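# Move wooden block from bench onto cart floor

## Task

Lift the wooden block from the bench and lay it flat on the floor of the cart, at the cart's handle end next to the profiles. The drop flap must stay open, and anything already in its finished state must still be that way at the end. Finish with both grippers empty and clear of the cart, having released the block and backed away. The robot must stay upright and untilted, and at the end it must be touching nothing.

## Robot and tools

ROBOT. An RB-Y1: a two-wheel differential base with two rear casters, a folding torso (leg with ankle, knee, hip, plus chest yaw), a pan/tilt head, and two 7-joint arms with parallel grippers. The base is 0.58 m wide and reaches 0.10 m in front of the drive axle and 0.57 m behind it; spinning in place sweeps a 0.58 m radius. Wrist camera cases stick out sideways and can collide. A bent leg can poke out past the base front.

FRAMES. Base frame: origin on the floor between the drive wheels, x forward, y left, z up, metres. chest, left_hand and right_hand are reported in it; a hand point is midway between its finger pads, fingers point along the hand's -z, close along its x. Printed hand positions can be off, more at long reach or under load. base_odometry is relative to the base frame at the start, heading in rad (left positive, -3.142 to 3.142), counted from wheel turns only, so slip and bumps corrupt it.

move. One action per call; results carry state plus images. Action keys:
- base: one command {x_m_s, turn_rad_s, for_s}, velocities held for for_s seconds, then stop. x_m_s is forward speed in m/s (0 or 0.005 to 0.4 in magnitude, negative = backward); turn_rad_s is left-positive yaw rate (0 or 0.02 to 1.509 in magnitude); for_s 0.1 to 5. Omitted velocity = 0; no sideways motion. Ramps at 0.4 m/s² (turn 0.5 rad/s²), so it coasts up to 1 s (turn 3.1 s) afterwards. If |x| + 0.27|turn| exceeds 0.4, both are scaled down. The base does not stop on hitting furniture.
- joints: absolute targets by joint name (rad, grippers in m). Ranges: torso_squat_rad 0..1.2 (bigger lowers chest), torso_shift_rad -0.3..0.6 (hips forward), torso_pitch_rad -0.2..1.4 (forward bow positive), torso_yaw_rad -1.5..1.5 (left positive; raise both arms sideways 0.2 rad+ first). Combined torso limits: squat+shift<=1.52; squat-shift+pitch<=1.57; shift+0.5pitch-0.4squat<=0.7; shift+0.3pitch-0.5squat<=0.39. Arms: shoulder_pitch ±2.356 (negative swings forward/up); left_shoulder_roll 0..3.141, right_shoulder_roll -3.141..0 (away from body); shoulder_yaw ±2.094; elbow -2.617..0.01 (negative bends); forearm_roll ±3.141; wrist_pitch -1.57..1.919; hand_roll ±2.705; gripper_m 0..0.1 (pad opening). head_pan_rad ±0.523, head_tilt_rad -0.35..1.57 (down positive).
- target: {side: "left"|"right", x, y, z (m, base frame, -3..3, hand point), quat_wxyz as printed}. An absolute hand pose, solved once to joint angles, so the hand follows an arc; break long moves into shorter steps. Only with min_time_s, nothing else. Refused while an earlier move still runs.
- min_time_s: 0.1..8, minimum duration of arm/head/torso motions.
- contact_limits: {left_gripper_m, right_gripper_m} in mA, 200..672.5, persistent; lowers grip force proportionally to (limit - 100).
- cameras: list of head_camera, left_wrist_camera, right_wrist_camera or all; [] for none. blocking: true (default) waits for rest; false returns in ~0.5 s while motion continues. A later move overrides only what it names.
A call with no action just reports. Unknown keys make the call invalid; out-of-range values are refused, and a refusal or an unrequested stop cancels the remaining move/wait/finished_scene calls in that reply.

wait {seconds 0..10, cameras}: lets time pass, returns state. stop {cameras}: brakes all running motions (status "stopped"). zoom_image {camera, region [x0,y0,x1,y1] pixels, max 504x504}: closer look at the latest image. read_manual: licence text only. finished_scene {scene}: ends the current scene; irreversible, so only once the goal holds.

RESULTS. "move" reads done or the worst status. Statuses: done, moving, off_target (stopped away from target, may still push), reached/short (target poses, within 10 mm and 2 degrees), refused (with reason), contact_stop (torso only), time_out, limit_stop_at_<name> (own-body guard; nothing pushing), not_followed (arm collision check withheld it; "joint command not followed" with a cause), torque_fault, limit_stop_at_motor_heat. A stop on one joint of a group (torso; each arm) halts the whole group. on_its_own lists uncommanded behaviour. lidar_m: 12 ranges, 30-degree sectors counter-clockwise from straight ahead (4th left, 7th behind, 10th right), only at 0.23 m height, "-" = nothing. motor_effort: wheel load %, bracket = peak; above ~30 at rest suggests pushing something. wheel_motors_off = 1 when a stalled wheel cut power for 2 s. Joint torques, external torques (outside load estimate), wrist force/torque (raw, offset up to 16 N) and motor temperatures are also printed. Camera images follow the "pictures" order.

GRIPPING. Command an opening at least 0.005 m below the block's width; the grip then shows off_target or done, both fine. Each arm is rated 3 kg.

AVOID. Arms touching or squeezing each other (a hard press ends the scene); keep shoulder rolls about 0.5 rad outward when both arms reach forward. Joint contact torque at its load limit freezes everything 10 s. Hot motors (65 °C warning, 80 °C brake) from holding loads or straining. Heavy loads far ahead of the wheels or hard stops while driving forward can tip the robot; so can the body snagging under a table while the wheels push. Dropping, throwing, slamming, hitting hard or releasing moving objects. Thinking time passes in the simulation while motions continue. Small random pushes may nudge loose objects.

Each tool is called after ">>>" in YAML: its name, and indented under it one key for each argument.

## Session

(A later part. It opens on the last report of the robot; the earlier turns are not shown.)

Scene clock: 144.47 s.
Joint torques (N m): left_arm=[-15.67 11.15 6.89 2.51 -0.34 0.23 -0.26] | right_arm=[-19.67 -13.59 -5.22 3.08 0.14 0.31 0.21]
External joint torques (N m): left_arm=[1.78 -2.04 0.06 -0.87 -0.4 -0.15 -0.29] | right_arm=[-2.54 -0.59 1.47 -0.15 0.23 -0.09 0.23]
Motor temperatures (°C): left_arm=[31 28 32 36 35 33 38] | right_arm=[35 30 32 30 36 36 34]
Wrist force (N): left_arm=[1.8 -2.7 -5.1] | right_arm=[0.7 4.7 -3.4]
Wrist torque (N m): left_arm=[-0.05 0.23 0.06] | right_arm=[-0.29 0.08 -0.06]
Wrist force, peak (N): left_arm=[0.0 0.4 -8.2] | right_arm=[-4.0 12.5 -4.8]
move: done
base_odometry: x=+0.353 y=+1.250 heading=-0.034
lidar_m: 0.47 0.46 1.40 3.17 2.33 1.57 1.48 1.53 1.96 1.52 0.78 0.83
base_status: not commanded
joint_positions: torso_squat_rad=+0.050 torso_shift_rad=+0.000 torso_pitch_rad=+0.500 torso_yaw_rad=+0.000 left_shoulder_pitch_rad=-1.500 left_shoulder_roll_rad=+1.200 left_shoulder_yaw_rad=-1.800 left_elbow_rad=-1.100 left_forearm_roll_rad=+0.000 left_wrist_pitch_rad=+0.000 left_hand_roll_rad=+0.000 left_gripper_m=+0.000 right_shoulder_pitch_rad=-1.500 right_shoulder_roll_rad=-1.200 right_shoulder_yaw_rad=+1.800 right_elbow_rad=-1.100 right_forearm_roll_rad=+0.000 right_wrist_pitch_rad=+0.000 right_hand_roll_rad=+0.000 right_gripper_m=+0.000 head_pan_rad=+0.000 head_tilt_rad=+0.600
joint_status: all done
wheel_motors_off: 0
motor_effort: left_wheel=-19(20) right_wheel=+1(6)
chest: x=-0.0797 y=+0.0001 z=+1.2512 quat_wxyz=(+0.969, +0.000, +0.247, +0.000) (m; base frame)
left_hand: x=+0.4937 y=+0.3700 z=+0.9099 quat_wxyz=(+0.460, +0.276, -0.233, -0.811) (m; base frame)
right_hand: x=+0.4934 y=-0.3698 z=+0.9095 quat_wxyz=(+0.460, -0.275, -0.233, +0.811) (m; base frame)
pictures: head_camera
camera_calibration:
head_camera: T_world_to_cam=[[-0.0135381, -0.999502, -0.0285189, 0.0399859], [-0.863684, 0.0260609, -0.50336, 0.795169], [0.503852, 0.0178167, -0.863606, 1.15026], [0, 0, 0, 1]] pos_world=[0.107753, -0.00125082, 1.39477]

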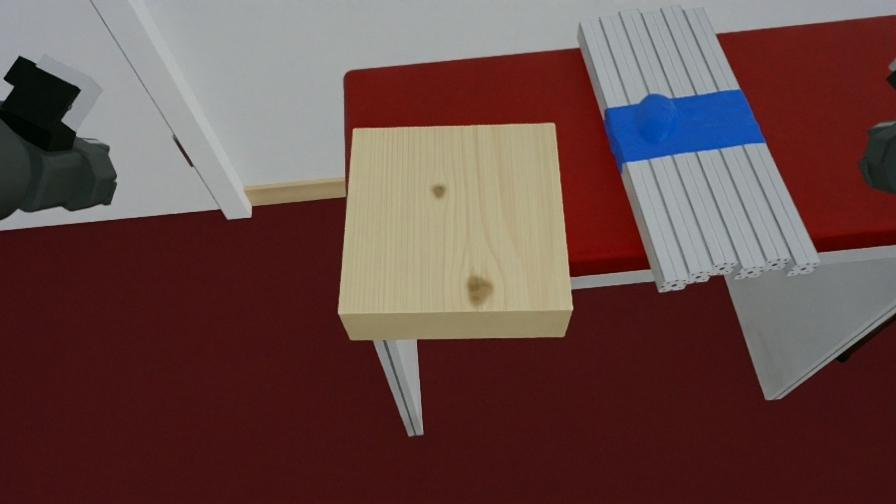

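>>> move:
  target: {"side":"left","x":0.37,"y":0.24,"z":0.93,"quat_wxyz":[0.7071,0,0,-0.7071]}
  min_time_s: 3
  cameras: []

>>> move:
  target: {"side":"right","x":0.37,"y":-0.24,"z":0.93,"quat_wxyz":[0.7071,0,0,0.7071]}
  min_time_s: 3
  cameras: ["head_camera"]

Scene clock: 149.40 s.
Joint torques (N m): left_arm=[-18.07 5.76 7.36 2.15 0.08 -0.24 -0.15] | right_arm=[-19.69 -13.56 -5.38 3.28 0.02 0.41 0.19]
External joint torques (N m): left_arm=[1.77 -1.65 -0.14 -0.39 0.04 -0.09 -0.15] | right_arm=[-2.56 -0.57 1.3 0.05 0.11 0.01 0.2]
Motor temperatures (°C): left_arm=[31 28 32 36 35 33 38] | right_arm=[35 31 32 30 36 36 34]
Wrist force (N): left_arm=[0.9 1.5 -8.2] | right_arm=[0.5 4.1 -3.6]
Wrist torque (N m): left_arm=[-0.34 0.19 0.07] | right_arm=[-0.24 0.04 -0.07]
Wrist force, peak (N): left_arm=[0.9 1.5 -8.2] | right_arm=[1.0 5.1 -3.6]
move: done
base_odometry: x=+0.353 y=+1.250 heading=-0.034
lidar_m: 0.46 0.48 1.39 3.15 2.33 1.58 1.48 1.53 1.95 1.51 0.78 0.83
base_status: not commanded
joint_positions: torso_squat_rad=+0.050 torso_shift_rad=+0.000 torso_pitch_rad=+0.500 torso_yaw_rad=+0.000 left_shoulder_pitch_rad=-1.955 left_shoulder_roll_rad=+1.076 left_shoulder_yaw_rad=-2.019 left_elbow_rad=-1.436 left_forearm_roll_rad=+1.830 left_wrist_pitch_rad=+0.831 left_hand_roll_rad=-0.834 left_gripper_m=+0.000 right_shoulder_pitch_rad=-1.500 right_shoulder_roll_rad=-1.200 right_shoulder_yaw_rad=+1.800 right_elbow_rad=-1.100 right_forearm_roll_rad=+0.000 right_wrist_pitch_rad=+0.000 right_hand_roll_rad=+0.000 right_gripper_m=+0.000 head_pan_rad=+0.000 head_tilt_rad=+0.600
joint_status: all done
wheel_motors_off: 0
motor_effort: left_wheel=-18(20) right_wheel=+2(4)
chest: x=-0.0797 y=+0.0001 z=+1.2512 quat_wxyz=(+0.969, +0.000, +0.247, +0.000) (m; base frame)
left_hand: x=+0.3700 y=+0.2398 z=+0.9302 quat_wxyz=(+0.707, +0.001, -0.001, -0.707) (m; base frame)
left_hand_status: reached (checked arc, planned for 3.0 s): 0 mm and 0.1 deg off.
right_hand: x=+0.4934 y=-0.3698 z=+0.9095 quat_wxyz=(+0.460, -0.275, -0.233, +0.811) (m; base frame)
pictures: none
No camera images: "cameras" was empty.

Scene clock: 152.73 s.
Joint torques (N m): left_arm=[-18.42 5.76 8.06 2.36 0.07 -0.2 -0.09] | right_arm=[-22.19 -5.77 -5.38 2.68 0.04 -0.05 0.06]
External joint torques (N m): left_arm=[1.42 -1.65 0.57 -0.19 0.04 -0.05 -0.09] | right_arm=[-2.72 1.58 1.61 0.11 -0.12 0.05 0.06]
Motor temperatures (°C): left_arm=[31 28 32 36 35 33 38] | right_arm=[35 31 32 30 36 36 34]
Wrist force (N): left_arm=[0.7 1.6 -7.6] | right_arm=[-1.1 1.1 -4.9]
Wrist torque (N m): left_arm=[-0.36 0.21 0.06] | right_arm=[-0.15 -0.04 -0.09]
Wrist force, peak (N): left_arm=[0.7 2.1 -8.5] | right_arm=[0.6 4.9 -3.8]
move: done
base_odometry: x=+0.353 y=+1.250 heading=-0.034
lidar_m: 0.47 0.46 1.38 3.17 2.33 1.58 1.48 1.53 1.95 1.51 0.79 0.84
base_status: not commanded
joint_positions: torso_squat_rad=+0.050 torso_shift_rad=+0.000 torso_pitch_rad=+0.500 torso_yaw_rad=+0.000 left_shoulder_pitch_rad=-1.955 left_shoulder_roll_rad=+1.076 left_shoulder_yaw_rad=-2.019 left_elbow_rad=-1.436 left_forearm_roll_rad=+1.830 left_wrist_pitch_rad=+0.831 left_hand_roll_rad=-0.834 left_gripper_m=+0.000 right_shoulder_pitch_rad=-1.954 right_shoulder_roll_rad=-1.076 right_shoulder_yaw_rad=+2.019 right_elbow_rad=-1.436 right_forearm_roll_rad=-1.830 right_wrist_pitch_rad=+0.831 right_hand_roll_rad=+0.835 right_gripper_m=+0.000 head_pan_rad=+0.000 head_tilt_rad=+0.600
joint_status: all done
wheel_motors_off: 0
motor_effort: left_wheel=-19(20) right_wheel=+3(3)
chest: x=-0.0797 y=+0.0001 z=+1.2512 quat_wxyz=(+0.969, +0.000, +0.247, +0.000) (m; base frame)
left_hand: x=+0.3700 y=+0.2398 z=+0.9302 quat_wxyz=(+0.707, +0.001, -0.001, -0.707) (m; base frame)
right_hand: x=+0.3698 y=-0.2399 z=+0.9299 quat_wxyz=(+0.707, +0.000, -0.001, +0.707) (m; base frame)
right_hand_status: reached (checked arc, planned for 3.0 s): 0 mm and 0.1 deg off.
pictures: head_camera
camera_calibration:
head_camera: T_world_to_cam=[[-0.0135381, -0.999502, -0.0285189, 0.0399859], [-0.863684, 0.0260609, -0.50336, 0.795169], [0.503852, 0.0178167, -0.863606, 1.15026], [0, 0, 0, 1]] pos_world=[0.107753, -0.00125082, 1.39477]

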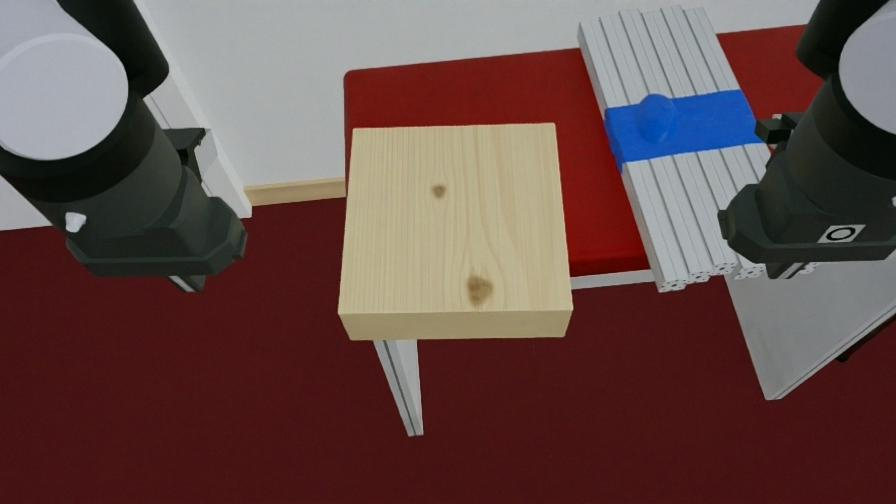

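>>> move:
  base: {"x_m_s": 0.1, "for_s": 1.5}

Scene clock: 157.03 s.
Joint torques (N m): left_arm=[-18.12 5.57 7.84 2.4 0.03 -0.25 -0.22] | right_arm=[-21.41 -6.18 -5.83 2.96 -0.07 -0.09 -0.03]
External joint torques (N m): left_arm=[1.72 -1.84 0.35 -0.14 0 -0.1 -0.22] | right_arm=[-1.94 1.17 1.17 0.4 -0.23 0 -0.03]
Motor temperatures (°C): left_arm=[31 28 32 36 35 33 38] | right_arm=[35 31 32 30 36 36 34]
Wrist force (N): left_arm=[1.6 1.6 -7.7] | right_arm=[-0.7 0.5 -5.0]
Wrist torque (N m): left_arm=[-0.35 0.24 0.06] | right_arm=[-0.06 -0.01 -0.07]
Wrist force, peak (N): left_arm=[1.2 1.1 -8.4] | right_arm=[-1.3 1.2 -5.7]
move: done
base_odometry: x=+0.503 y=+1.245 heading=-0.033
lidar_m: 0.48 0.32 1.20 2.75 2.56 1.76 1.63 1.67 2.15 1.13 0.69 0.81
base_status: done (sent for 1.5 of 1.5 s)
joint_positions: torso_squat_rad=+0.050 torso_shift_rad=+0.000 torso_pitch_rad=+0.500 torso_yaw_rad=+0.000 left_shoulder_pitch_rad=-1.955 left_shoulder_roll_rad=+1.076 left_shoulder_yaw_rad=-2.019 left_elbow_rad=-1.436 left_forearm_roll_rad=+1.830 left_wrist_pitch_rad=+0.831 left_hand_roll_rad=-0.834 left_gripper_m=+0.000 right_shoulder_pitch_rad=-1.954 right_shoulder_roll_rad=-1.076 right_shoulder_yaw_rad=+2.019 right_elbow_rad=-1.436 right_forearm_roll_rad=-1.830 right_wrist_pitch_rad=+0.831 right_hand_roll_rad=+0.835 right_gripper_m=+0.000 head_pan_rad=+0.000 head_tilt_rad=+0.600
joint_status: not commanded
wheel_motors_off: 0
motor_effort: left_wheel=+3(31) right_wheel=-6(40)
chest: x=-0.0795 y=+0.0001 z=+1.2511 quat_wxyz=(+0.969, +0.000, +0.248, +0.000) (m; base frame)
left_hand: x=+0.3701 y=+0.2398 z=+0.9300 quat_wxyz=(+0.707, +0.000, -0.001, -0.707) (m; base frame)
right_hand: x=+0.3699 y=-0.2399 z=+0.9298 quat_wxyz=(+0.707, +0.000, -0.001, +0.707) (m; base frame)
pictures: head_camera, left_wrist_camera, right_wrist_camera
camera_calibration:
head_camera: T_world_to_cam=[[-0.0135445, -0.999502, -0.0285163, 0.0399829], [-0.863796, 0.0260611, -0.503167, 0.795035], [0.503659, 0.0178171, -0.863719, 1.15026], [0, 0, 0, 1]] pos_world=[0.107953, -0.00125082, 1.39467]
left_wrist_camera: T_world_to_cam=[[0.0273954, -0.99959, -0.00837839, 0.236846], [-0.888663, -0.0281916, 0.457693, -0.0610396], [-0.457741, -0.0050931, -0.889071, 1.07002], [0, 0, 0, 1]] pos_world=[0.429059, 0.240477, 0.981244]
right_wrist_camera: T_world_to_cam=[[0.0284909, -0.99924, -0.0266185, -0.226763], [-0.86191, -0.0380447, 0.505631, -0.133345], [-0.50626, 0.00853686, -0.862339, 1.06332], [0, 0, 0, 1]] pos_world=[0.429844, -0.240741, 0.978327]

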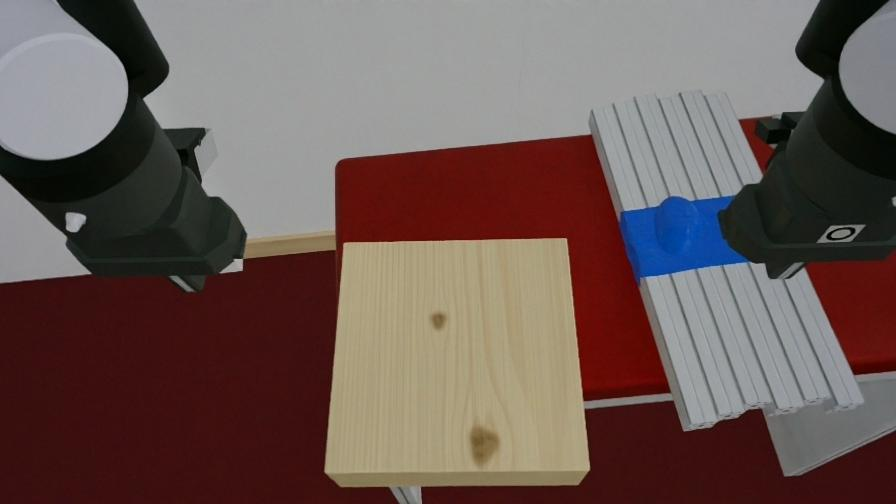

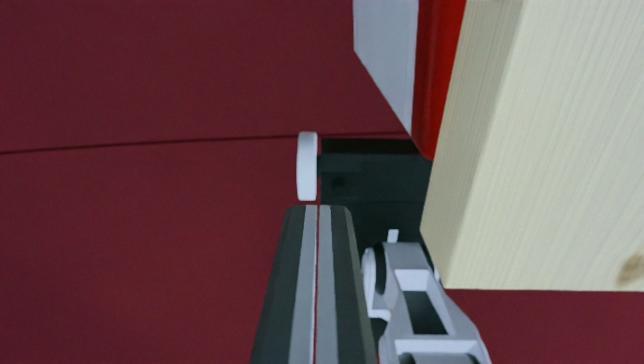

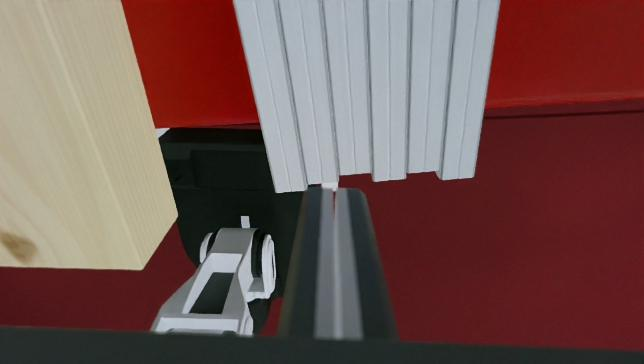

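>>> move:
  target: {"side":"left","x":0.355,"y":0.20,"z":0.80,"quat_wxyz":[0.7071,0,0,-0.7071]}
  min_time_s: 2
  cameras: ["left_wrist_camera"]

>>> move:
  target: {"side":"right","x":0.355,"y":-0.15,"z":0.88,"quat_wxyz":[0.7071,0,0,0.7071]}
  min_time_s: 2
  cameras: ["right_wrist_camera", "head_camera"]

Scene clock: 167.67 s.
Joint torques (N m): left_arm=[-17.66 6.32 7.83 3.55 -0.31 -0.6 0.28] | right_arm=[-21.36 -6.3 -5.67 2.93 -0.04 0.01 0.02]
External joint torques (N m): left_arm=[2.56 -1.7 2.4 1.24 -0.33 -0.45 0.28] | right_arm=[-1.89 1.05 1.32 0.37 -0.2 0.11 0.02]
Motor temperatures (°C): left_arm=[31 28 32 36 35 33 38] | right_arm=[35 31 32 30 36 36 34]
Wrist force (N): left_arm=[1.1 1.5 -7.4] | right_arm=[-0.9 1.3 -4.9]
Wrist torque (N m): left_arm=[-0.34 0.24 0.08] | right_arm=[-0.14 -0.01 -0.05]
Wrist force, peak (N): left_arm=[1.0 2.2 -8.6] | right_arm=[-0.9 0.8 -5.8]
move: done
base_odometry: x=+0.503 y=+1.245 heading=-0.033
lidar_m: 0.47 0.30 1.19 2.77 2.57 1.75 1.63 1.67 2.16 1.11 0.70 0.81
base_status: not commanded
joint_positions: torso_squat_rad=+0.050 torso_shift_rad=+0.000 torso_pitch_rad=+0.500 torso_yaw_rad=+0.000 left_shoulder_pitch_rad=-1.671 left_shoulder_roll_rad=+0.729 left_shoulder_yaw_rad=-2.017 left_elbow_rad=-1.060 left_forearm_roll_rad=+1.809 left_wrist_pitch_rad=+0.663 left_hand_roll_rad=-0.833 left_gripper_m=+0.000 right_shoulder_pitch_rad=-1.954 right_shoulder_roll_rad=-1.076 right_shoulder_yaw_rad=+2.019 right_elbow_rad=-1.436 right_forearm_roll_rad=-1.830 right_wrist_pitch_rad=+0.831 right_hand_roll_rad=+0.835 right_gripper_m=+0.000 head_pan_rad=+0.000 head_tilt_rad=+0.600
joint_status: all done
wheel_motors_off: 0
motor_effort: left_wheel=+3(4) right_wheel=-5(7)
chest: x=-0.0796 y=+0.0001 z=+1.2511 quat_wxyz=(+0.969, +0.000, +0.247, +0.000) (m; base frame)
left_hand: x=+0.3545 y=+0.2000 z=+0.8003 quat_wxyz=(+0.707, +0.002, -0.001, -0.707) (m; base frame)
left_hand_status: reached (checked arc, planned for 2.0 s): 1 mm and 0.2 deg off.
right_hand: x=+0.3699 y=-0.2399 z=+0.9299 quat_wxyz=(+0.707, +0.000, -0.001, +0.707) (m; base frame)
pictures: left_wrist_camera
camera_calibration:
left_wrist_camera: T_world_to_cam=[[0.0277645, -0.999575, -0.00894131, 0.196629], [-0.889836, -0.0287897, 0.455371, -0.0141698], [-0.455435, -0.00468685, -0.890257, 0.94729], [0, 0, 0, 1]] pos_world=[0.413361, 0.200577, 0.851542]

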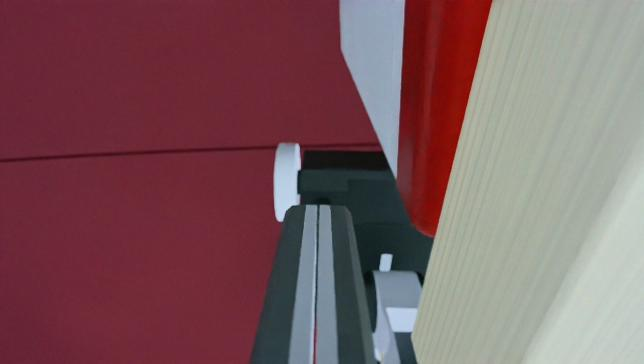

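Scene clock: 170.00 s.
Joint torques (N m): left_arm=[-17.63 6.07 7.42 3.32 -0.4 -0.66 0.12] | right_arm=[-20.01 -5.68 -4.98 3.21 0.3 -0.17 -0.27]
External joint torques (N m): left_arm=[2.6 -1.95 1.98 1 -0.43 -0.51 0.12] | right_arm=[0.67 1.49 1.62 1.14 0.14 -0.08 -0.27]
Motor temperatures (°C): left_arm=[31 28 32 36 35 33 38] | right_arm=[35 31 32 30 36 36 34]
Wrist force (N): left_arm=[1.4 1.7 -7.2] | right_arm=[-0.7 1.0 -5.4]
Wrist torque (N m): left_arm=[-0.35 0.26 0.07] | right_arm=[-0.11 -0.03 -0.06]
Wrist force, peak (N): left_arm=[0.7 1.2 -8.6] | right_arm=[-1.1 0.9 -5.5]
move: done
base_odometry: x=+0.503 y=+1.245 heading=-0.033
lidar_m: 0.48 0.32 1.19 2.77 2.56 1.73 1.63 1.68 2.15 1.11 0.70 0.82
base_status: not commanded
joint_positions: torso_squat_rad=+0.050 torso_shift_rad=+0.000 torso_pitch_rad=+0.500 torso_yaw_rad=+0.000 left_shoulder_pitch_rad=-1.671 left_shoulder_roll_rad=+0.729 left_shoulder_yaw_rad=-2.017 left_elbow_rad=-1.060 left_forearm_roll_rad=+1.809 left_wrist_pitch_rad=+0.663 left_hand_roll_rad=-0.833 left_gripper_m=+0.000 right_shoulder_pitch_rad=-1.903 right_shoulder_roll_rad=-0.802 right_shoulder_yaw_rad=+2.020 right_elbow_rad=-1.353 right_forearm_roll_rad=-1.746 right_wrist_pitch_rad=+0.777 right_hand_roll_rad=+0.592 right_gripper_m=+0.000 head_pan_rad=+0.000 head_tilt_rad=+0.600
joint_status: all done
wheel_motors_off: 0
motor_effort: left_wheel=+3(4) right_wheel=-4(6)
chest: x=-0.0796 y=+0.0001 z=+1.2511 quat_wxyz=(+0.969, +0.000, +0.247, +0.000) (m; base frame)
left_hand: x=+0.3545 y=+0.2000 z=+0.8003 quat_wxyz=(+0.707, +0.002, -0.001, -0.707) (m; base frame)
right_hand: x=+0.3550 y=-0.1499 z=+0.8804 quat_wxyz=(+0.707, +0.000, -0.001, +0.707) (m; base frame)
right_hand_status: reached (checked arc, planned for 2.0 s): 0 mm and 0.1 deg off.
pictures: head_camera, right_wrist_camera
camera_calibration:
head_camera: T_world_to_cam=[[-0.0135445, -0.999502, -0.0285163, 0.0399829], [-0.863796, 0.0260611, -0.503167, 0.795035], [0.503659, 0.0178171, -0.863719, 1.15026], [0, 0, 0, 1]] pos_world=[0.107953, -0.00125082, 1.39467]
right_wrist_camera: T_world_to_cam=[[0.0290043, -0.999217, -0.0269229, -0.13755], [-0.861782, -0.0386434, 0.505804, -0.118033], [-0.506449, 0.00853117, -0.862228, 1.01229], [0, 0, 0, 1]] pos_world=[0.414945, -0.150639, 0.928825]

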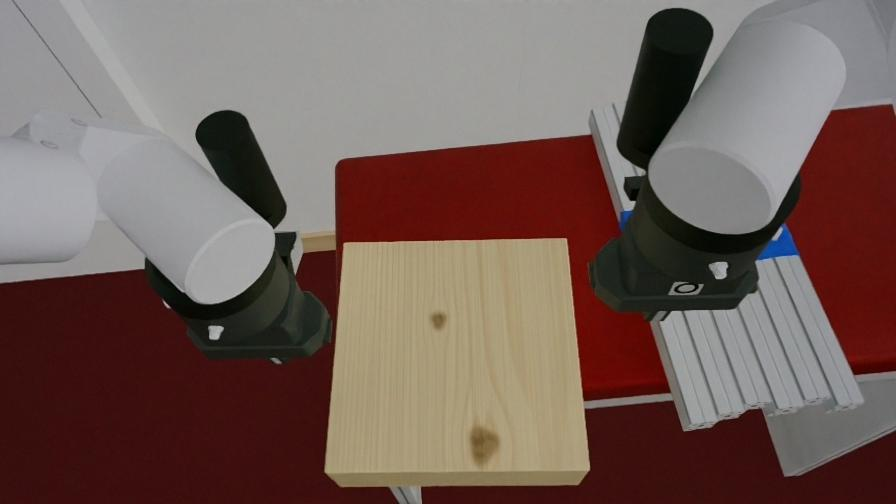

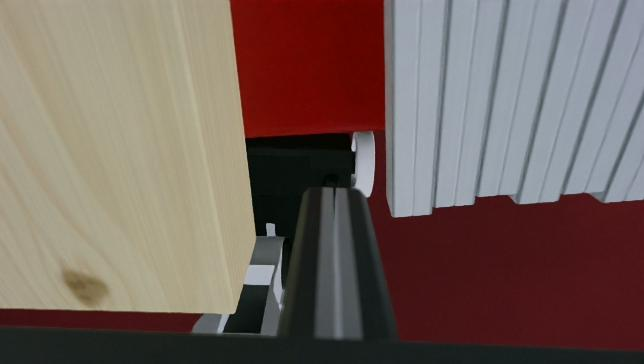

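>>> move:
  target: {"side":"right","x":0.355,"y":-0.13,"z":0.78,"quat_wxyz":[0.7071,0,0,0.7071]}
  min_time_s: 2.5
  cameras: ["right_wrist_camera"]

>>> move:
  target: {"side":"left","x":0.355,"y":0.175,"z":0.78,"quat_wxyz":[0.7071,0,0,-0.7071]}
  min_time_s: 2
  cameras: ["left_wrist_camera","head_camera"]

Scene clock: 177.17 s.
Joint torques (N m): left_arm=[-17.57 6.17 7.36 3.16 -0.4 -0.6 0.26] | right_arm=[-20.46 -4.83 -6.38 3.69 -0.31 -0.17 0.18]
External joint torques (N m): left_arm=[2.65 -1.85 1.92 0.84 -0.42 -0.45 0.26] | right_arm=[0.06 1.7 -1.86 1.23 -0.45 -0.08 0.18]
Motor temperatures (°C): left_arm=[31 28 32 36 35 33 38] | right_arm=[35 31 32 30 36 36 34]
Wrist force (N): left_arm=[1.3 0.5 -7.2] | right_arm=[-0.2 1.1 -4.9]
Wrist torque (N m): left_arm=[-0.25 0.29 0.04] | right_arm=[-0.12 0.07 -0.06]
Wrist force, peak (N): left_arm=[0.7 1.0 -8.5] | right_arm=[-0.8 1.1 -5.7]
move: done
base_odometry: x=+0.503 y=+1.245 heading=-0.033
lidar_m: 0.50 0.32 1.21 2.75 2.57 1.76 1.63 1.68 2.16 1.11 0.70 0.82
base_status: not commanded
joint_positions: torso_squat_rad=+0.050 torso_shift_rad=+0.000 torso_pitch_rad=+0.500 torso_yaw_rad=+0.000 left_shoulder_pitch_rad=-1.671 left_shoulder_roll_rad=+0.729 left_shoulder_yaw_rad=-2.017 left_elbow_rad=-1.060 left_forearm_roll_rad=+1.809 left_wrist_pitch_rad=+0.663 left_hand_roll_rad=-0.833 left_gripper_m=+0.000 right_shoulder_pitch_rad=-1.638 right_shoulder_roll_rad=-0.502 right_shoulder_yaw_rad=+1.980 right_elbow_rad=-0.851 right_forearm_roll_rad=-1.816 right_wrist_pitch_rad=+0.719 right_hand_roll_rad=+0.794 right_gripper_m=+0.000 head_pan_rad=+0.000 head_tilt_rad=+0.600
joint_status: all done
wheel_motors_off: 0
motor_effort: left_wheel=+3(4) right_wheel=-5(8)
chest: x=-0.0796 y=+0.0001 z=+1.2511 quat_wxyz=(+0.969, +0.000, +0.247, +0.000) (m; base frame)
left_hand: x=+0.3545 y=+0.2000 z=+0.8003 quat_wxyz=(+0.707, +0.002, -0.001, -0.707) (m; base frame)
right_hand: x=+0.3545 y=-0.1302 z=+0.7801 quat_wxyz=(+0.707, -0.001, -0.002, +0.707) (m; base frame)
right_hand_status: reached (checked arc, planned for 2.5 s): 1 mm and 0.3 deg off.
pictures: right_wrist_camera
camera_calibration:
right_wrist_camera: T_world_to_cam=[[0.0283863, -0.999242, -0.0266547, -0.120608], [-0.863474, -0.037946, 0.502963, -0.0641434], [-0.503593, 0.00873837, -0.863897, 0.925785], [0, 0, 0, 1]] pos_world=[0.414257, -0.131041, 0.82883]

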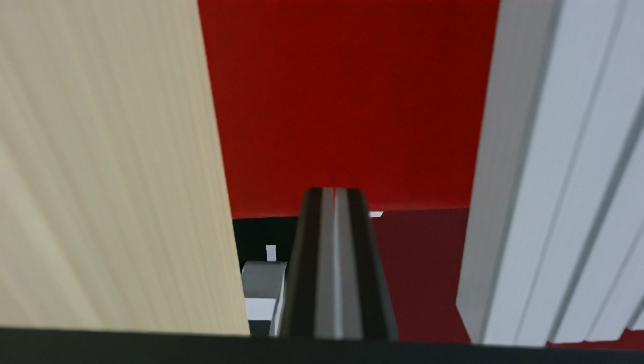

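Scene clock: 179.50 s.
Joint torques (N m): left_arm=[-17.37 5.22 7.31 3.42 0.26 -0.02 -0.21] | right_arm=[-19.97 -5.13 -6.34 3.49 -0.07 -0.19 0.15]
External joint torques (N m): left_arm=[3.07 -2.21 2.33 0.98 0.23 0.14 -0.21] | right_arm=[0.56 1.41 -1.83 1.04 -0.21 -0.1 0.15]
Motor temperatures (°C): left_arm=[31 28 32 36 35 33 38] | right_arm=[35 31 32 30 36 36 34]
Wrist force (N): left_arm=[1.1 1.6 -7.4] | right_arm=[-0.6 1.1 -4.8]
Wrist torque (N m): left_arm=[-0.35 0.25 0.10] | right_arm=[-0.14 0.02 -0.09]
Wrist force, peak (N): left_arm=[1.1 1.2 -8.9] | right_arm=[-1.2 1.2 -5.4]
move: done
base_odometry: x=+0.503 y=+1.245 heading=-0.033
lidar_m: 0.48 0.32 1.19 2.76 2.55 1.75 1.64 1.68 2.17 1.12 0.70 0.80
base_status: not commanded
joint_positions: torso_squat_rad=+0.050 torso_shift_rad=+0.000 torso_pitch_rad=+0.500 torso_yaw_rad=+0.000 left_shoulder_pitch_rad=-1.624 left_shoulder_roll_rad=+0.613 left_shoulder_yaw_rad=-1.995 left_elbow_rad=-0.918 left_forearm_roll_rad=+1.831 left_wrist_pitch_rad=+0.678 left_hand_roll_rad=-0.857 left_gripper_m=+0.000 right_shoulder_pitch_rad=-1.638 right_shoulder_roll_rad=-0.502 right_shoulder_yaw_rad=+1.980 right_elbow_rad=-0.851 right_forearm_roll_rad=-1.816 right_wrist_pitch_rad=+0.719 right_hand_roll_rad=+0.794 right_gripper_m=+0.000 head_pan_rad=+0.000 head_tilt_rad=+0.600
joint_status: all done
wheel_motors_off: 0
motor_effort: left_wheel=+3(4) right_wheel=-5(8)
chest: x=-0.0796 y=+0.0001 z=+1.2511 quat_wxyz=(+0.969, +0.000, +0.247, +0.000) (m; base frame)
left_hand: x=+0.3547 y=+0.1751 z=+0.7803 quat_wxyz=(+0.707, +0.001, -0.001, -0.707) (m; base frame)
left_hand_status: reached (checked arc, planned for 2.0 s): 0 mm and 0.2 deg off.
right_hand: x=+0.3545 y=-0.1302 z=+0.7801 quat_wxyz=(+0.707, -0.001, -0.002, +0.707) (m; base frame)
pictures: head_camera, left_wrist_camera
camera_calibration:
head_camera: T_world_to_cam=[[-0.0135445, -0.999502, -0.0285163, 0.0399829], [-0.863796, 0.0260611, -0.503167, 0.795035], [0.503659, 0.0178171, -0.863719, 1.15026], [0, 0, 0, 1]] pos_world=[0.107953, -0.00125082, 1.39467]
left_wrist_camera: T_world_to_cam=[[0.0275349, -0.999583, -0.00874073, 0.171482], [-0.889374, -0.0284891, 0.456292, -0.00652259], [-0.45635, -0.00479018, -0.889787, 0.929512], [0, 0, 0, 1]] pos_world=[0.41366, 0.175678, 0.831543]

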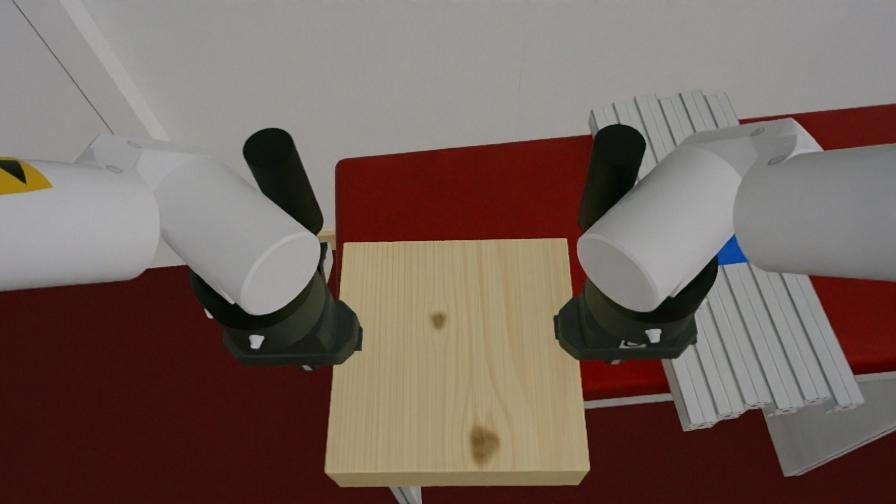

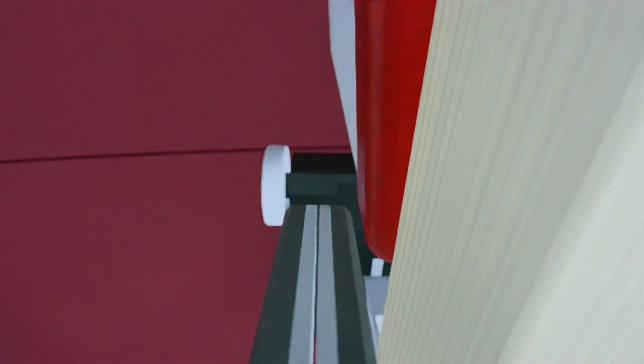

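>>> move:
  target: {"side":"left","x":0.355,"y":0.155,"z":0.78,"quat_wxyz":[0.7071,0,0,-0.7071]}
  min_time_s: 1.5
  cameras: ["left_wrist_camera"]

>>> move:
  target: {"side":"right","x":0.355,"y":-0.108,"z":0.78,"quat_wxyz":[0.7071,0,0,0.7071]}
  min_time_s: 1.5
  cameras: ["right_wrist_camera"]

Scene clock: 182.67 s.
Joint torques (N m): left_arm=[-19.31 4.46 7.34 3.6 0.37 0.05 0.28] | right_arm=[-20.26 -5.2 -6.19 3.58 -0.27 -0.18 0.31]
External joint torques (N m): left_arm=[1.34 -2.55 2.37 1.16 0.34 0.2 0.27] | right_arm=[0.27 1.34 -1.67 1.12 -0.42 -0.09 0.31]
Motor temperatures (°C): left_arm=[31 28 32 36 35 33 38] | right_arm=[35 31 32 30 36 36 34]
Wrist force (N): left_arm=[0.5 1.2 -7.7] | right_arm=[-0.9 0.6 -5.3]
Wrist torque (N m): left_arm=[-0.30 0.20 0.08] | right_arm=[-0.05 0.00 -0.08]
Wrist force, peak (N): left_arm=[0.9 1.4 -8.5] | right_arm=[-0.9 1.2 -5.5]
move: done
base_odometry: x=+0.503 y=+1.245 heading=-0.033
lidar_m: 0.48 0.31 1.20 2.75 2.55 1.74 1.64 1.68 2.16 1.11 0.69 0.81
base_status: not commanded
joint_positions: torso_squat_rad=+0.050 torso_shift_rad=+0.000 torso_pitch_rad=+0.500 torso_yaw_rad=+0.000 left_shoulder_pitch_rad=-1.633 left_shoulder_roll_rad=+0.565 left_shoulder_yaw_rad=-1.994 left_elbow_rad=-0.892 left_forearm_roll_rad=+1.832 left_wrist_pitch_rad=+0.695 left_hand_roll_rad=-0.832 left_gripper_m=+0.000 right_shoulder_pitch_rad=-1.638 right_shoulder_roll_rad=-0.502 right_shoulder_yaw_rad=+1.980 right_elbow_rad=-0.851 right_forearm_roll_rad=-1.816 right_wrist_pitch_rad=+0.719 right_hand_roll_rad=+0.794 right_gripper_m=+0.000 head_pan_rad=+0.000 head_tilt_rad=+0.600
joint_status: all done
wheel_motors_off: 0
motor_effort: left_wheel=+4(4) right_wheel=-4(7)
chest: x=-0.0796 y=+0.0001 z=+1.2511 quat_wxyz=(+0.969, +0.000, +0.247, +0.000) (m; base frame)
left_hand: x=+0.3544 y=+0.1553 z=+0.7805 quat_wxyz=(+0.707, +0.000, -0.001, -0.707) (m; base frame)
left_hand_status: reached (checked arc, planned for 1.5 s): 1 mm and 0.1 deg off.
right_hand: x=+0.3545 y=-0.1302 z=+0.7801 quat_wxyz=(+0.707, -0.001, -0.002, +0.707) (m; base frame)
pictures: left_wrist_camera
camera_calibration:
left_wrist_camera: T_world_to_cam=[[0.0264642, -0.999619, -0.00779761, 0.151461], [-0.888323, -0.0270936, 0.458418, -0.00968373], [-0.458455, -0.00520487, -0.888702, 0.92936], [0, 0, 0, 1]] pos_world=[0.41346, 0.155978, 0.831545]

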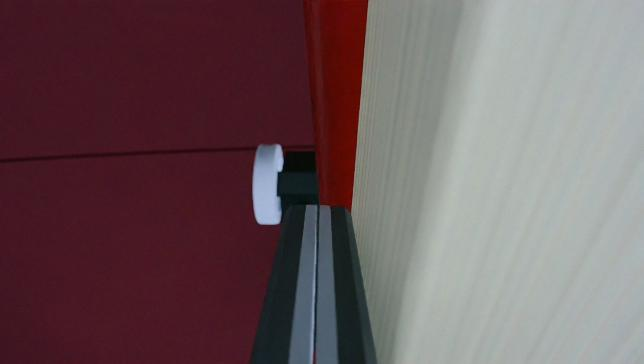

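Scene clock: 184.50 s.
Joint torques (N m): left_arm=[-19.33 4.76 7.09 3.44 0.32 0.01 0.3] | right_arm=[-22.36 -4.34 -6.3 3.7 -0.33 0.17 0.32]
External joint torques (N m): left_arm=[1.32 -2.25 2.12 1.01 0.29 0.16 0.3] | right_arm=[-1.66 1.68 -1.97 1.17 -0.48 0.26 0.32]
Motor temperatures (°C): left_arm=[31 28 32 36 35 33 38] | right_arm=[35 31 32 30 36 36 34]
Wrist force (N): left_arm=[1.1 1.6 -7.0] | right_arm=[-1.1 0.4 -5.3]
Wrist torque (N m): left_arm=[-0.38 0.25 0.02] | right_arm=[-0.08 -0.06 -0.08]
Wrist force, peak (N): left_arm=[1.4 1.3 -8.2] | right_arm=[-0.9 0.6 -5.5]
move: done
base_odometry: x=+0.503 y=+1.245 heading=-0.033
lidar_m: 0.48 0.32 1.20 2.76 2.56 1.75 1.63 1.67 2.17 1.11 0.69 0.82
base_status: not commanded
joint_positions: torso_squat_rad=+0.050 torso_shift_rad=+0.000 torso_pitch_rad=+0.500 torso_yaw_rad=+0.000 left_shoulder_pitch_rad=-1.633 left_shoulder_roll_rad=+0.565 left_shoulder_yaw_rad=-1.994 left_elbow_rad=-0.892 left_forearm_roll_rad=+1.832 left_wrist_pitch_rad=+0.695 left_hand_roll_rad=-0.832 left_gripper_m=+0.000 right_shoulder_pitch_rad=-1.638 right_shoulder_roll_rad=-0.434 right_shoulder_yaw_rad=+1.967 right_elbow_rad=-0.781 right_forearm_roll_rad=-1.829 right_wrist_pitch_rad=+0.751 right_hand_roll_rad=+0.797 right_gripper_m=+0.000 head_pan_rad=+0.000 head_tilt_rad=+0.600
joint_status: all done
wheel_motors_off: 0
motor_effort: left_wheel=+3(4) right_wheel=-5(7)
chest: x=-0.0796 y=+0.0001 z=+1.2511 quat_wxyz=(+0.969, +0.000, +0.247, +0.000) (m; base frame)
left_hand: x=+0.3544 y=+0.1553 z=+0.7805 quat_wxyz=(+0.707, +0.000, -0.001, -0.707) (m; base frame)
right_hand: x=+0.3548 y=-0.1083 z=+0.7799 quat_wxyz=(+0.707, +0.000, +0.000, +0.707) (m; base frame)
right_hand_status: reached (checked arc, planned for 1.5 s): 0 mm and 0.0 deg off.
pictures: right_wrist_camera
camera_calibration:
right_wrist_camera: T_world_to_cam=[[0.0288691, -0.999246, -0.0259463, -0.0995424], [-0.861531, -0.0380363, 0.506278, -0.0662023], [-0.506883, 0.00773773, -0.86198, 0.925073], [0, 0, 0, 1]] pos_world=[0.414742, -0.109143, 0.828328]

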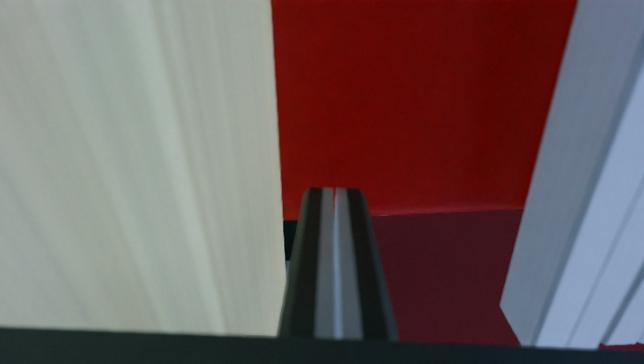

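>>> move:
  target: {"side":"left","x":0.355,"y":0.146,"z":0.78,"quat_wxyz":[0.7071,0,0,-0.7071]}
  min_time_s: 1.5
  cameras: ["left_wrist_camera"]

>>> move:
  target: {"side":"right","x":0.355,"y":-0.096,"z":0.78,"quat_wxyz":[0.7071,0,0,0.7071]}
  min_time_s: 1.5
  cameras: ["right_wrist_camera"]

Scene clock: 189.10 s.
Joint torques (N m): left_arm=[-20.23 0.08 10.13 1.62 1.22 -1.58 0.26] | right_arm=[-21.92 -4.19 -6.32 3.82 -0.23 0.1 0.3]
External joint torques (N m): left_arm=[0.52 -6.74 5.21 -0.85 1.19 -1.44 0.26] | right_arm=[-1.22 1.82 -2 1.29 -0.38 0.19 0.3]
Motor temperatures (°C): left_arm=[31 28 32 36 35 33 38] | right_arm=[35 31 32 30 36 36 34]
Wrist force (N): left_arm=[-7.4 0.7 -5.0] | right_arm=[-0.5 0.3 -4.8]
Wrist torque (N m): left_arm=[-0.37 0.35 0.03] | right_arm=[-0.03 0.05 -0.09]
Wrist force, peak (N): left_arm=[-9.5 0.1 -4.0] | right_arm=[-1.4 1.3 -5.5]
move: done
base_odometry: x=+0.503 y=+1.245 heading=-0.033
lidar_m: 0.47 0.32 1.20 2.76 2.57 1.74 1.63 1.68 2.16 1.11 0.70 0.82
base_status: not commanded
joint_positions: torso_squat_rad=+0.050 torso_shift_rad=+0.000 torso_pitch_rad=+0.500 torso_yaw_rad=+0.000 left_shoulder_pitch_rad=-1.635 left_shoulder_roll_rad=+0.540 left_shoulder_yaw_rad=-1.992 left_elbow_rad=-0.871 left_forearm_roll_rad=+1.833 left_wrist_pitch_rad=+0.706 left_hand_roll_rad=-0.824 left_gripper_m=+0.000 right_shoulder_pitch_rad=-1.638 right_shoulder_roll_rad=-0.434 right_shoulder_yaw_rad=+1.967 right_elbow_rad=-0.781 right_forearm_roll_rad=-1.829 right_wrist_pitch_rad=+0.751 right_hand_roll_rad=+0.797 right_gripper_m=+0.000 head_pan_rad=+0.000 head_tilt_rad=+0.600
joint_status: all done
wheel_motors_off: 0
motor_effort: left_wheel=+3(5) right_wheel=-3(7)
chest: x=-0.0796 y=+0.0001 z=+1.2512 quat_wxyz=(+0.969, +0.000, +0.247, +0.000) (m; base frame)
left_hand: x=+0.3549 y=+0.1474 z=+0.7801 quat_wxyz=(+0.707, +0.001, +0.000, -0.707) (m; base frame)
left_hand_status: reached (checked arc, planned for 1.5 s): 1 mm and 0.1 deg off.
right_hand: x=+0.3548 y=-0.1083 z=+0.7799 quat_wxyz=(+0.707, +0.000, +0.000, +0.707) (m; base frame)
pictures: left_wrist_camera
camera_calibration:
left_wrist_camera: T_world_to_cam=[[0.0277009, -0.999562, -0.0103785, 0.145074], [-0.888241, -0.0293759, 0.458437, -0.00903229], [-0.458541, -0.00348047, -0.888666, 0.929034], [0, 0, 0, 1]] pos_world=[0.413958, 0.147978, 0.831247]

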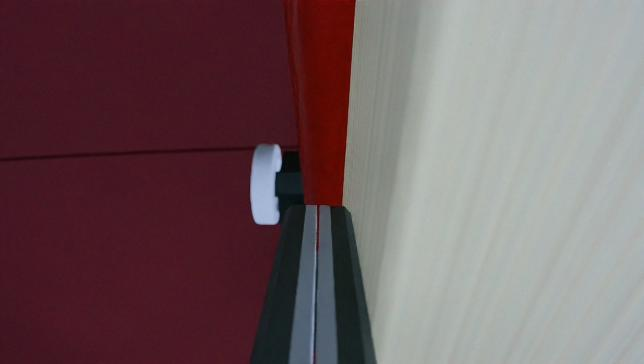

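Scene clock: 190.93 s.
Joint torques (N m): left_arm=[-20.62 -0.38 10.63 0.18 1.38 -2.39 0.24] | right_arm=[-26.27 6.32 -11.5 0.15 -2.07 -3.52 -0.58]
External joint torques (N m): left_arm=[0.13 -7.2 5.71 -2.3 1.35 -2.25 0.24] | right_arm=[-5.51 12.09 -7.29 -2.43 -2.23 -3.44 -0.58]
Motor temperatures (°C): left_arm=[31 28 32 36 35 33 38] | right_arm=[35 31 32 30 36 36 34]
Wrist force (N): left_arm=[-12.1 1.0 -9.0] | right_arm=[-20.0 5.2 0.3]
Wrist torque (N m): left_arm=[-0.33 0.64 0.04] | right_arm=[-0.11 -0.38 0.13]
Wrist force, peak (N): left_arm=[-13.0 1.2 -9.8] | right_arm=[-20.9 5.5 0.0]
move: done
base_odometry: x=+0.503 y=+1.245 heading=-0.033
lidar_m: 0.47 0.31 1.20 2.75 2.58 1.74 1.64 1.67 2.16 1.13 0.69 0.81
base_status: not commanded
joint_positions: torso_squat_rad=+0.050 torso_shift_rad=+0.000 torso_pitch_rad=+0.500 torso_yaw_rad=+0.000 left_shoulder_pitch_rad=-1.635 left_shoulder_roll_rad=+0.540 left_shoulder_yaw_rad=-1.992 left_elbow_rad=-0.870 left_forearm_roll_rad=+1.833 left_wrist_pitch_rad=+0.706 left_hand_roll_rad=-0.824 left_gripper_m=+0.000 right_shoulder_pitch_rad=-1.639 right_shoulder_roll_rad=-0.402 right_shoulder_yaw_rad=+1.964 right_elbow_rad=-0.749 right_forearm_roll_rad=-1.832 right_wrist_pitch_rad=+0.764 right_hand_roll_rad=+0.792 right_gripper_m=+0.000 head_pan_rad=+0.000 head_tilt_rad=+0.600
joint_status: all done
wheel_motors_off: 0
motor_effort: left_wheel=+4(5) right_wheel=-7(7)
chest: x=-0.0796 y=+0.0001 z=+1.2512 quat_wxyz=(+0.969, +0.000, +0.247, +0.000) (m; base frame)
left_hand: x=+0.3550 y=+0.1476 z=+0.7801 quat_wxyz=(+0.707, +0.001, +0.000, -0.707) (m; base frame)
right_hand: x=+0.3549 y=-0.0990 z=+0.7799 quat_wxyz=(+0.708, -0.002, +0.001, +0.706) (m; base frame)
right_hand_status: reached (checked arc, planned for 1.5 s): 3 mm and 0.2 deg off.
pictures: right_wrist_camera
camera_calibration:
right_wrist_camera: T_world_to_cam=[[0.0267757, -0.999377, -0.0229778, -0.0917654], [-0.862018, -0.0347223, 0.505686, -0.0648816], [-0.506169, 0.00626715, -0.862411, 0.925008], [0, 0, 0, 1]] pos_world=[0.414739, -0.0997583, 0.828439]

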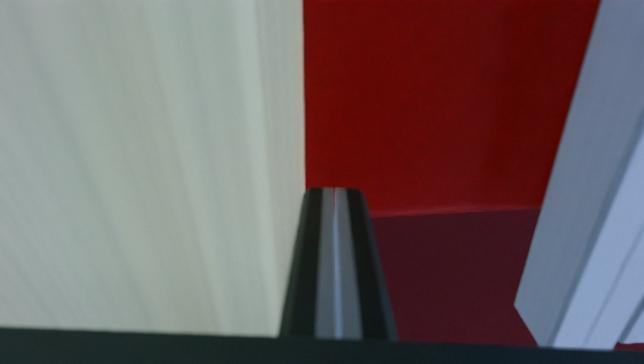

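>>> move:
  target: {"side":"right","x":0.355,"y":-0.0925,"z":0.78,"quat_wxyz":[0.7071,0,0,0.7071]}
  min_time_s: 1.5
  cameras: []

>>> move:
  target: {"side":"left","x":0.355,"y":0.142,"z":0.78,"quat_wxyz":[0.7071,0,0,-0.7071]}
  min_time_s: 1.5
  cameras: ["head_camera"]

Scene clock: 195.13 s.
Joint torques (N m): left_arm=[-21.69 -4.02 12.81 -1.74 2.06 -3.34 0.22] | right_arm=[-24.81 11.76 -14 -2.52 -3.32 -4.79 -0.1]
External joint torques (N m): left_arm=[-0.94 -10.85 7.91 -4.23 2.03 -3.2 0.22] | right_arm=[-4.02 17.45 -9.87 -5.14 -3.48 -4.71 -0.1]
Motor temperatures (°C): left_arm=[32 28 32 36 35 33 38] | right_arm=[35 31 32 30 36 36 34]
Wrist force (N): left_arm=[-19.7 1.9 -9.2] | right_arm=[-30.1 4.4 2.0]
Wrist torque (N m): left_arm=[-0.32 0.53 0.20] | right_arm=[-0.11 -0.67 0.27]
Wrist force, peak (N): left_arm=[-20.0 1.8 -10.0] | right_arm=[-30.1 4.4 2.0]
move: done
base_odometry: x=+0.503 y=+1.245 heading=-0.033
lidar_m: 0.48 0.32 1.20 2.77 2.56 1.74 1.63 1.68 2.17 1.12 0.70 0.81
base_status: not commanded
joint_positions: torso_squat_rad=+0.050 torso_shift_rad=+0.000 torso_pitch_rad=+0.500 torso_yaw_rad=+0.000 left_shoulder_pitch_rad=-1.635 left_shoulder_roll_rad=+0.541 left_shoulder_yaw_rad=-1.993 left_elbow_rad=-0.870 left_forearm_roll_rad=+1.833 left_wrist_pitch_rad=+0.706 left_hand_roll_rad=-0.824 left_gripper_m=+0.000 right_shoulder_pitch_rad=-1.637 right_shoulder_roll_rad=-0.388 right_shoulder_yaw_rad=+1.961 right_elbow_rad=-0.727 right_forearm_roll_rad=-1.836 right_wrist_pitch_rad=+0.772 right_hand_roll_rad=+0.799 right_gripper_m=+0.000 head_pan_rad=+0.000 head_tilt_rad=+0.600
joint_status: all done
wheel_motors_off: 0
motor_effort: left_wheel=+4(5) right_wheel=-5(7)
chest: x=-0.0797 y=+0.0001 z=+1.2512 quat_wxyz=(+0.969, +0.000, +0.247, +0.000) (m; base frame)
left_hand: x=+0.3552 y=+0.1485 z=+0.7801 quat_wxyz=(+0.708, +0.002, +0.001, -0.706) (m; base frame)
right_hand: x=+0.3559 y=-0.0964 z=+0.7799 quat_wxyz=(+0.708, -0.003, +0.001, +0.706) (m; base frame)
right_hand_status: reached (checked arc, planned for 1.5 s): 4 mm and 0.4 deg off.
pictures: none
No camera images: "cameras" was empty.

Scene clock: 196.97 s.
Joint torques (N m): left_arm=[-24.28 -12.77 18.46 -3.46 3.79 -6.38 0.49] | right_arm=[-26.11 11.94 -13.9 -3.91 -3.48 -4.92 -0.12]
External joint torques (N m): left_arm=[-3.49 -19.55 13.6 -5.98 3.76 -6.25 0.49] | right_arm=[-5.31 17.62 -9.77 -6.53 -3.64 -4.84 -0.12]
Motor temperatures (°C): left_arm=[32 28 32 36 35 33 38] | right_arm=[35 31 32 30 36 37 34]
Wrist force (N): left_arm=[-35.3 -3.2 -0.4] | right_arm=[-33.8 2.0 -3.2]
Wrist torque (N m): left_arm=[-0.31 -0.44 -0.14] | right_arm=[-0.07 -0.66 0.30]
Wrist force, peak (N): left_arm=[-35.8 -3.7 -0.4] | right_arm=[-33.9 1.8 -3.2]
move: done
base_odometry: x=+0.503 y=+1.245 heading=-0.033
lidar_m: 0.49 0.31 1.20 2.76 2.56 1.75 1.63 1.68 2.17 1.12 0.70 0.82
base_status: not commanded
joint_positions: torso_squat_rad=+0.050 torso_shift_rad=+0.000 torso_pitch_rad=+0.500 torso_yaw_rad=+0.000 left_shoulder_pitch_rad=-1.635 left_shoulder_roll_rad=+0.532 left_shoulder_yaw_rad=-1.993 left_elbow_rad=-0.859 left_forearm_roll_rad=+1.835 left_wrist_pitch_rad=+0.712 left_hand_roll_rad=-0.823 left_gripper_m=+0.000 right_shoulder_pitch_rad=-1.636 right_shoulder_roll_rad=-0.388 right_shoulder_yaw_rad=+1.961 right_elbow_rad=-0.727 right_forearm_roll_rad=-1.836 right_wrist_pitch_rad=+0.772 right_hand_roll_rad=+0.799 right_gripper_m=+0.000 head_pan_rad=+0.000 head_tilt_rad=+0.600
joint_status: all done
wheel_motors_off: 0
motor_effort: left_wheel=+3(5) right_wheel=-6(7)
chest: x=-0.0798 y=+0.0001 z=+1.2512 quat_wxyz=(+0.969, +0.000, +0.247, +0.000) (m; base frame)
left_hand: x=+0.3555 y=+0.1467 z=+0.7799 quat_wxyz=(+0.708, +0.003, +0.002, -0.706) (m; base frame)
left_hand_status: reached (checked arc, planned for 1.5 s): 5 mm and 0.4 deg off.
right_hand: x=+0.3558 y=-0.0965 z=+0.7799 quat_wxyz=(+0.708, -0.003, +0.001, +0.706) (m; base frame)
pictures: head_camera
camera_calibration:
head_camera: T_world_to_cam=[[-0.0135343, -0.999502, -0.0285223, 0.0399917], [-0.863615, 0.0260617, -0.503478, 0.79529], [0.50397, 0.0178181, -0.863537, 1.15029], [0, 0, 0, 1]] pos_world=[0.107653, -0.00125082, 1.39487]

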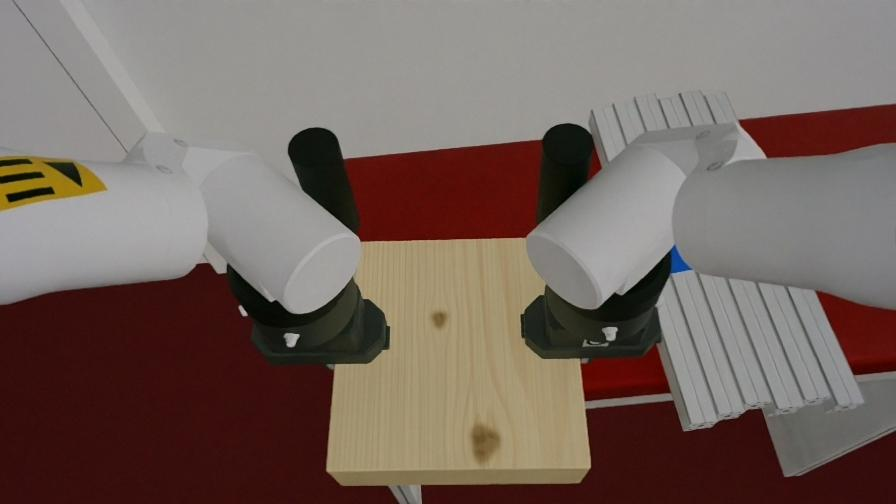

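>>> move:
  target: {"side":"right","x":0.355,"y":-0.0895,"z":0.78,"quat_wxyz":[0.7071,0,0,0.7071]}
  min_time_s: 1.5
  cameras: []

>>> move:
  target: {"side":"left","x":0.355,"y":0.139,"z":0.78,"quat_wxyz":[0.7071,0,0,-0.7071]}
  min_time_s: 1.5
  cameras: ["left_wrist_camera","right_wrist_camera"]

Scene clock: 200.23 s.
Joint torques (N m): left_arm=[-24.77 -12.84 18.38 -4.5 3.74 -6.59 0.24] | right_arm=[-28.39 19.18 -18.18 -5.11 -5.07 -7.4 -0.28]
External joint torques (N m): left_arm=[-3.98 -19.61 13.52 -7.02 3.71 -6.45 0.24] | right_arm=[-7.59 24.8 -14.13 -7.76 -5.23 -7.32 -0.28]
Motor temperatures (°C): left_arm=[32 28 32 36 35 33 38] | right_arm=[36 31 32 30 36 37 34]
Wrist force (N): left_arm=[-37.0 -2.9 -3.0] | right_arm=[-44.1 6.5 1.6]
Wrist torque (N m): left_arm=[-0.36 -0.40 0.01] | right_arm=[-0.08 -0.88 0.45]
Wrist force, peak (N): left_arm=[-38.5 -1.9 -2.9] | right_arm=[-44.9 6.4 2.5]
move: done
base_odometry: x=+0.503 y=+1.245 heading=-0.033
lidar_m: 0.48 0.32 1.19 2.76 2.56 1.75 1.63 1.69 2.16 1.12 0.69 0.82
base_status: not commanded
joint_positions: torso_squat_rad=+0.050 torso_shift_rad=+0.000 torso_pitch_rad=+0.500 torso_yaw_rad=+0.000 left_shoulder_pitch_rad=-1.634 left_shoulder_roll_rad=+0.532 left_shoulder_yaw_rad=-1.993 left_elbow_rad=-0.858 left_forearm_roll_rad=+1.835 left_wrist_pitch_rad=+0.712 left_hand_roll_rad=-0.823 left_gripper_m=+0.000 right_shoulder_pitch_rad=-1.635 right_shoulder_roll_rad=-0.379 right_shoulder_yaw_rad=+1.959 right_elbow_rad=-0.712 right_forearm_roll_rad=-1.839 right_wrist_pitch_rad=+0.778 right_hand_roll_rad=+0.803 right_gripper_m=+0.000 head_pan_rad=+0.000 head_tilt_rad=+0.600
joint_status: all done
wheel_motors_off: 0
motor_effort: left_wheel=+4(5) right_wheel=-5(7)
chest: x=-0.0799 y=+0.0001 z=+1.2512 quat_wxyz=(+0.969, +0.000, +0.247, +0.000) (m; base frame)
left_hand: x=+0.3555 y=+0.1467 z=+0.7799 quat_wxyz=(+0.708, +0.003, +0.002, -0.706) (m; base frame)
right_hand: x=+0.3561 y=-0.0953 z=+0.7797 quat_wxyz=(+0.709, -0.003, +0.002, +0.705) (m; base frame)
right_hand_status: reached (checked arc, planned for 1.5 s): 6 mm and 0.6 deg off.
pictures: none
No camera images: "cameras" was empty.

Scene clock: 202.07 s.
Joint torques (N m): left_arm=[-26.02 -19.19 23.54 -5.81 5.06 -8.93 0.69] | right_arm=[-28.93 18.99 -18.29 -6.16 -4.94 -7.42 -0.19]
External joint torques (N m): left_arm=[-5.21 -25.92 18.71 -8.36 5.04 -8.79 0.69] | right_arm=[-8.12 24.61 -14.23 -8.81 -5.1 -7.34 -0.19]
Motor temperatures (°C): left_arm=[32 28 32 36 35 33 38] | right_arm=[36 31 32 30 36 37 34]
Wrist force (N): left_arm=[-48.7 -6.5 2.7] | right_arm=[-46.9 5.0 -0.8]
Wrist torque (N m): left_arm=[-0.32 -0.64 -0.33] | right_arm=[-0.12 -0.92 0.46]
Wrist force, peak (N): left_arm=[-49.5 -6.4 3.2] | right_arm=[-47.0 4.6 -0.4]
move: done
base_odometry: x=+0.503 y=+1.245 heading=-0.033
lidar_m: 0.49 0.32 1.20 2.77 2.56 1.76 1.62 1.68 2.16 1.12 0.69 0.82
base_status: not commanded
joint_positions: torso_squat_rad=+0.050 torso_shift_rad=+0.000 torso_pitch_rad=+0.500 torso_yaw_rad=+0.000 left_shoulder_pitch_rad=-1.634 left_shoulder_roll_rad=+0.524 left_shoulder_yaw_rad=-1.993 left_elbow_rad=-0.849 left_forearm_roll_rad=+1.836 left_wrist_pitch_rad=+0.716 left_hand_roll_rad=-0.822 left_gripper_m=+0.000 right_shoulder_pitch_rad=-1.634 right_shoulder_roll_rad=-0.379 right_shoulder_yaw_rad=+1.959 right_elbow_rad=-0.712 right_forearm_roll_rad=-1.839 right_wrist_pitch_rad=+0.778 right_hand_roll_rad=+0.803 right_gripper_m=+0.000 head_pan_rad=+0.000 head_tilt_rad=+0.600
joint_status: all done
wheel_motors_off: 0
motor_effort: left_wheel=+4(6) right_wheel=-4(6)
chest: x=-0.0800 y=+0.0001 z=+1.2512 quat_wxyz=(+0.969, +0.000, +0.247, +0.000) (m; base frame)
left_hand: x=+0.3557 y=+0.1454 z=+0.7797 quat_wxyz=(+0.709, +0.004, +0.003, -0.705) (m; base frame)
left_hand_status: reached (checked arc, planned for 1.5 s): 6 mm and 0.6 deg off.
right_hand: x=+0.3561 y=-0.0954 z=+0.7797 quat_wxyz=(+0.709, -0.004, +0.002, +0.705) (m; base frame)
pictures: left_wrist_camera, right_wrist_camera
camera_calibration:
left_wrist_camera: T_world_to_cam=[[0.0314056, -0.999338, -0.0183396, 0.147894], [-0.888049, -0.036319, 0.458312, -0.00717298], [-0.458675, 0.00189292, -0.888602, 0.928261], [0, 0, 0, 1]] pos_world=[0.414755, 0.145779, 0.830855]
right_wrist_camera: T_world_to_cam=[[0.0240803, -0.999551, -0.0178428, -0.0912795], [-0.862303, -0.0297977, 0.505515, -0.0628137], [-0.50582, 0.00321295, -0.862633, 0.925227], [0, 0, 0, 1]] pos_world=[0.416032, -0.0960829, 0.828256]

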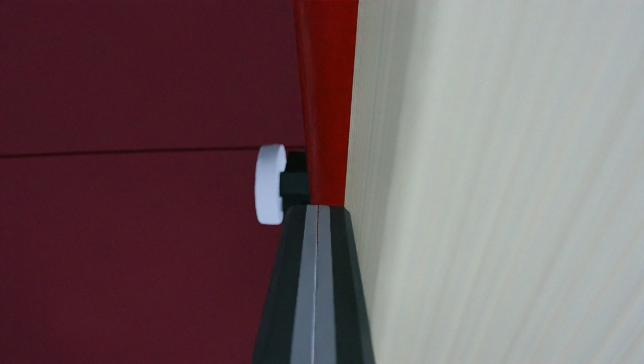

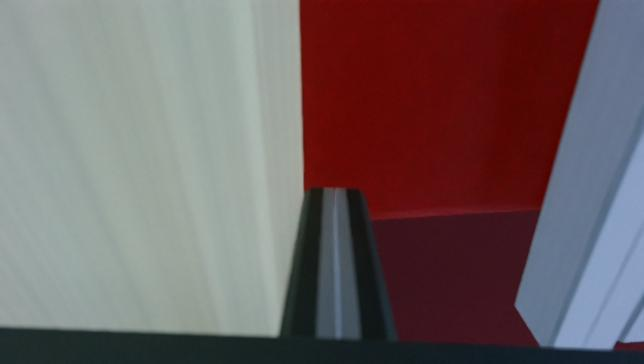

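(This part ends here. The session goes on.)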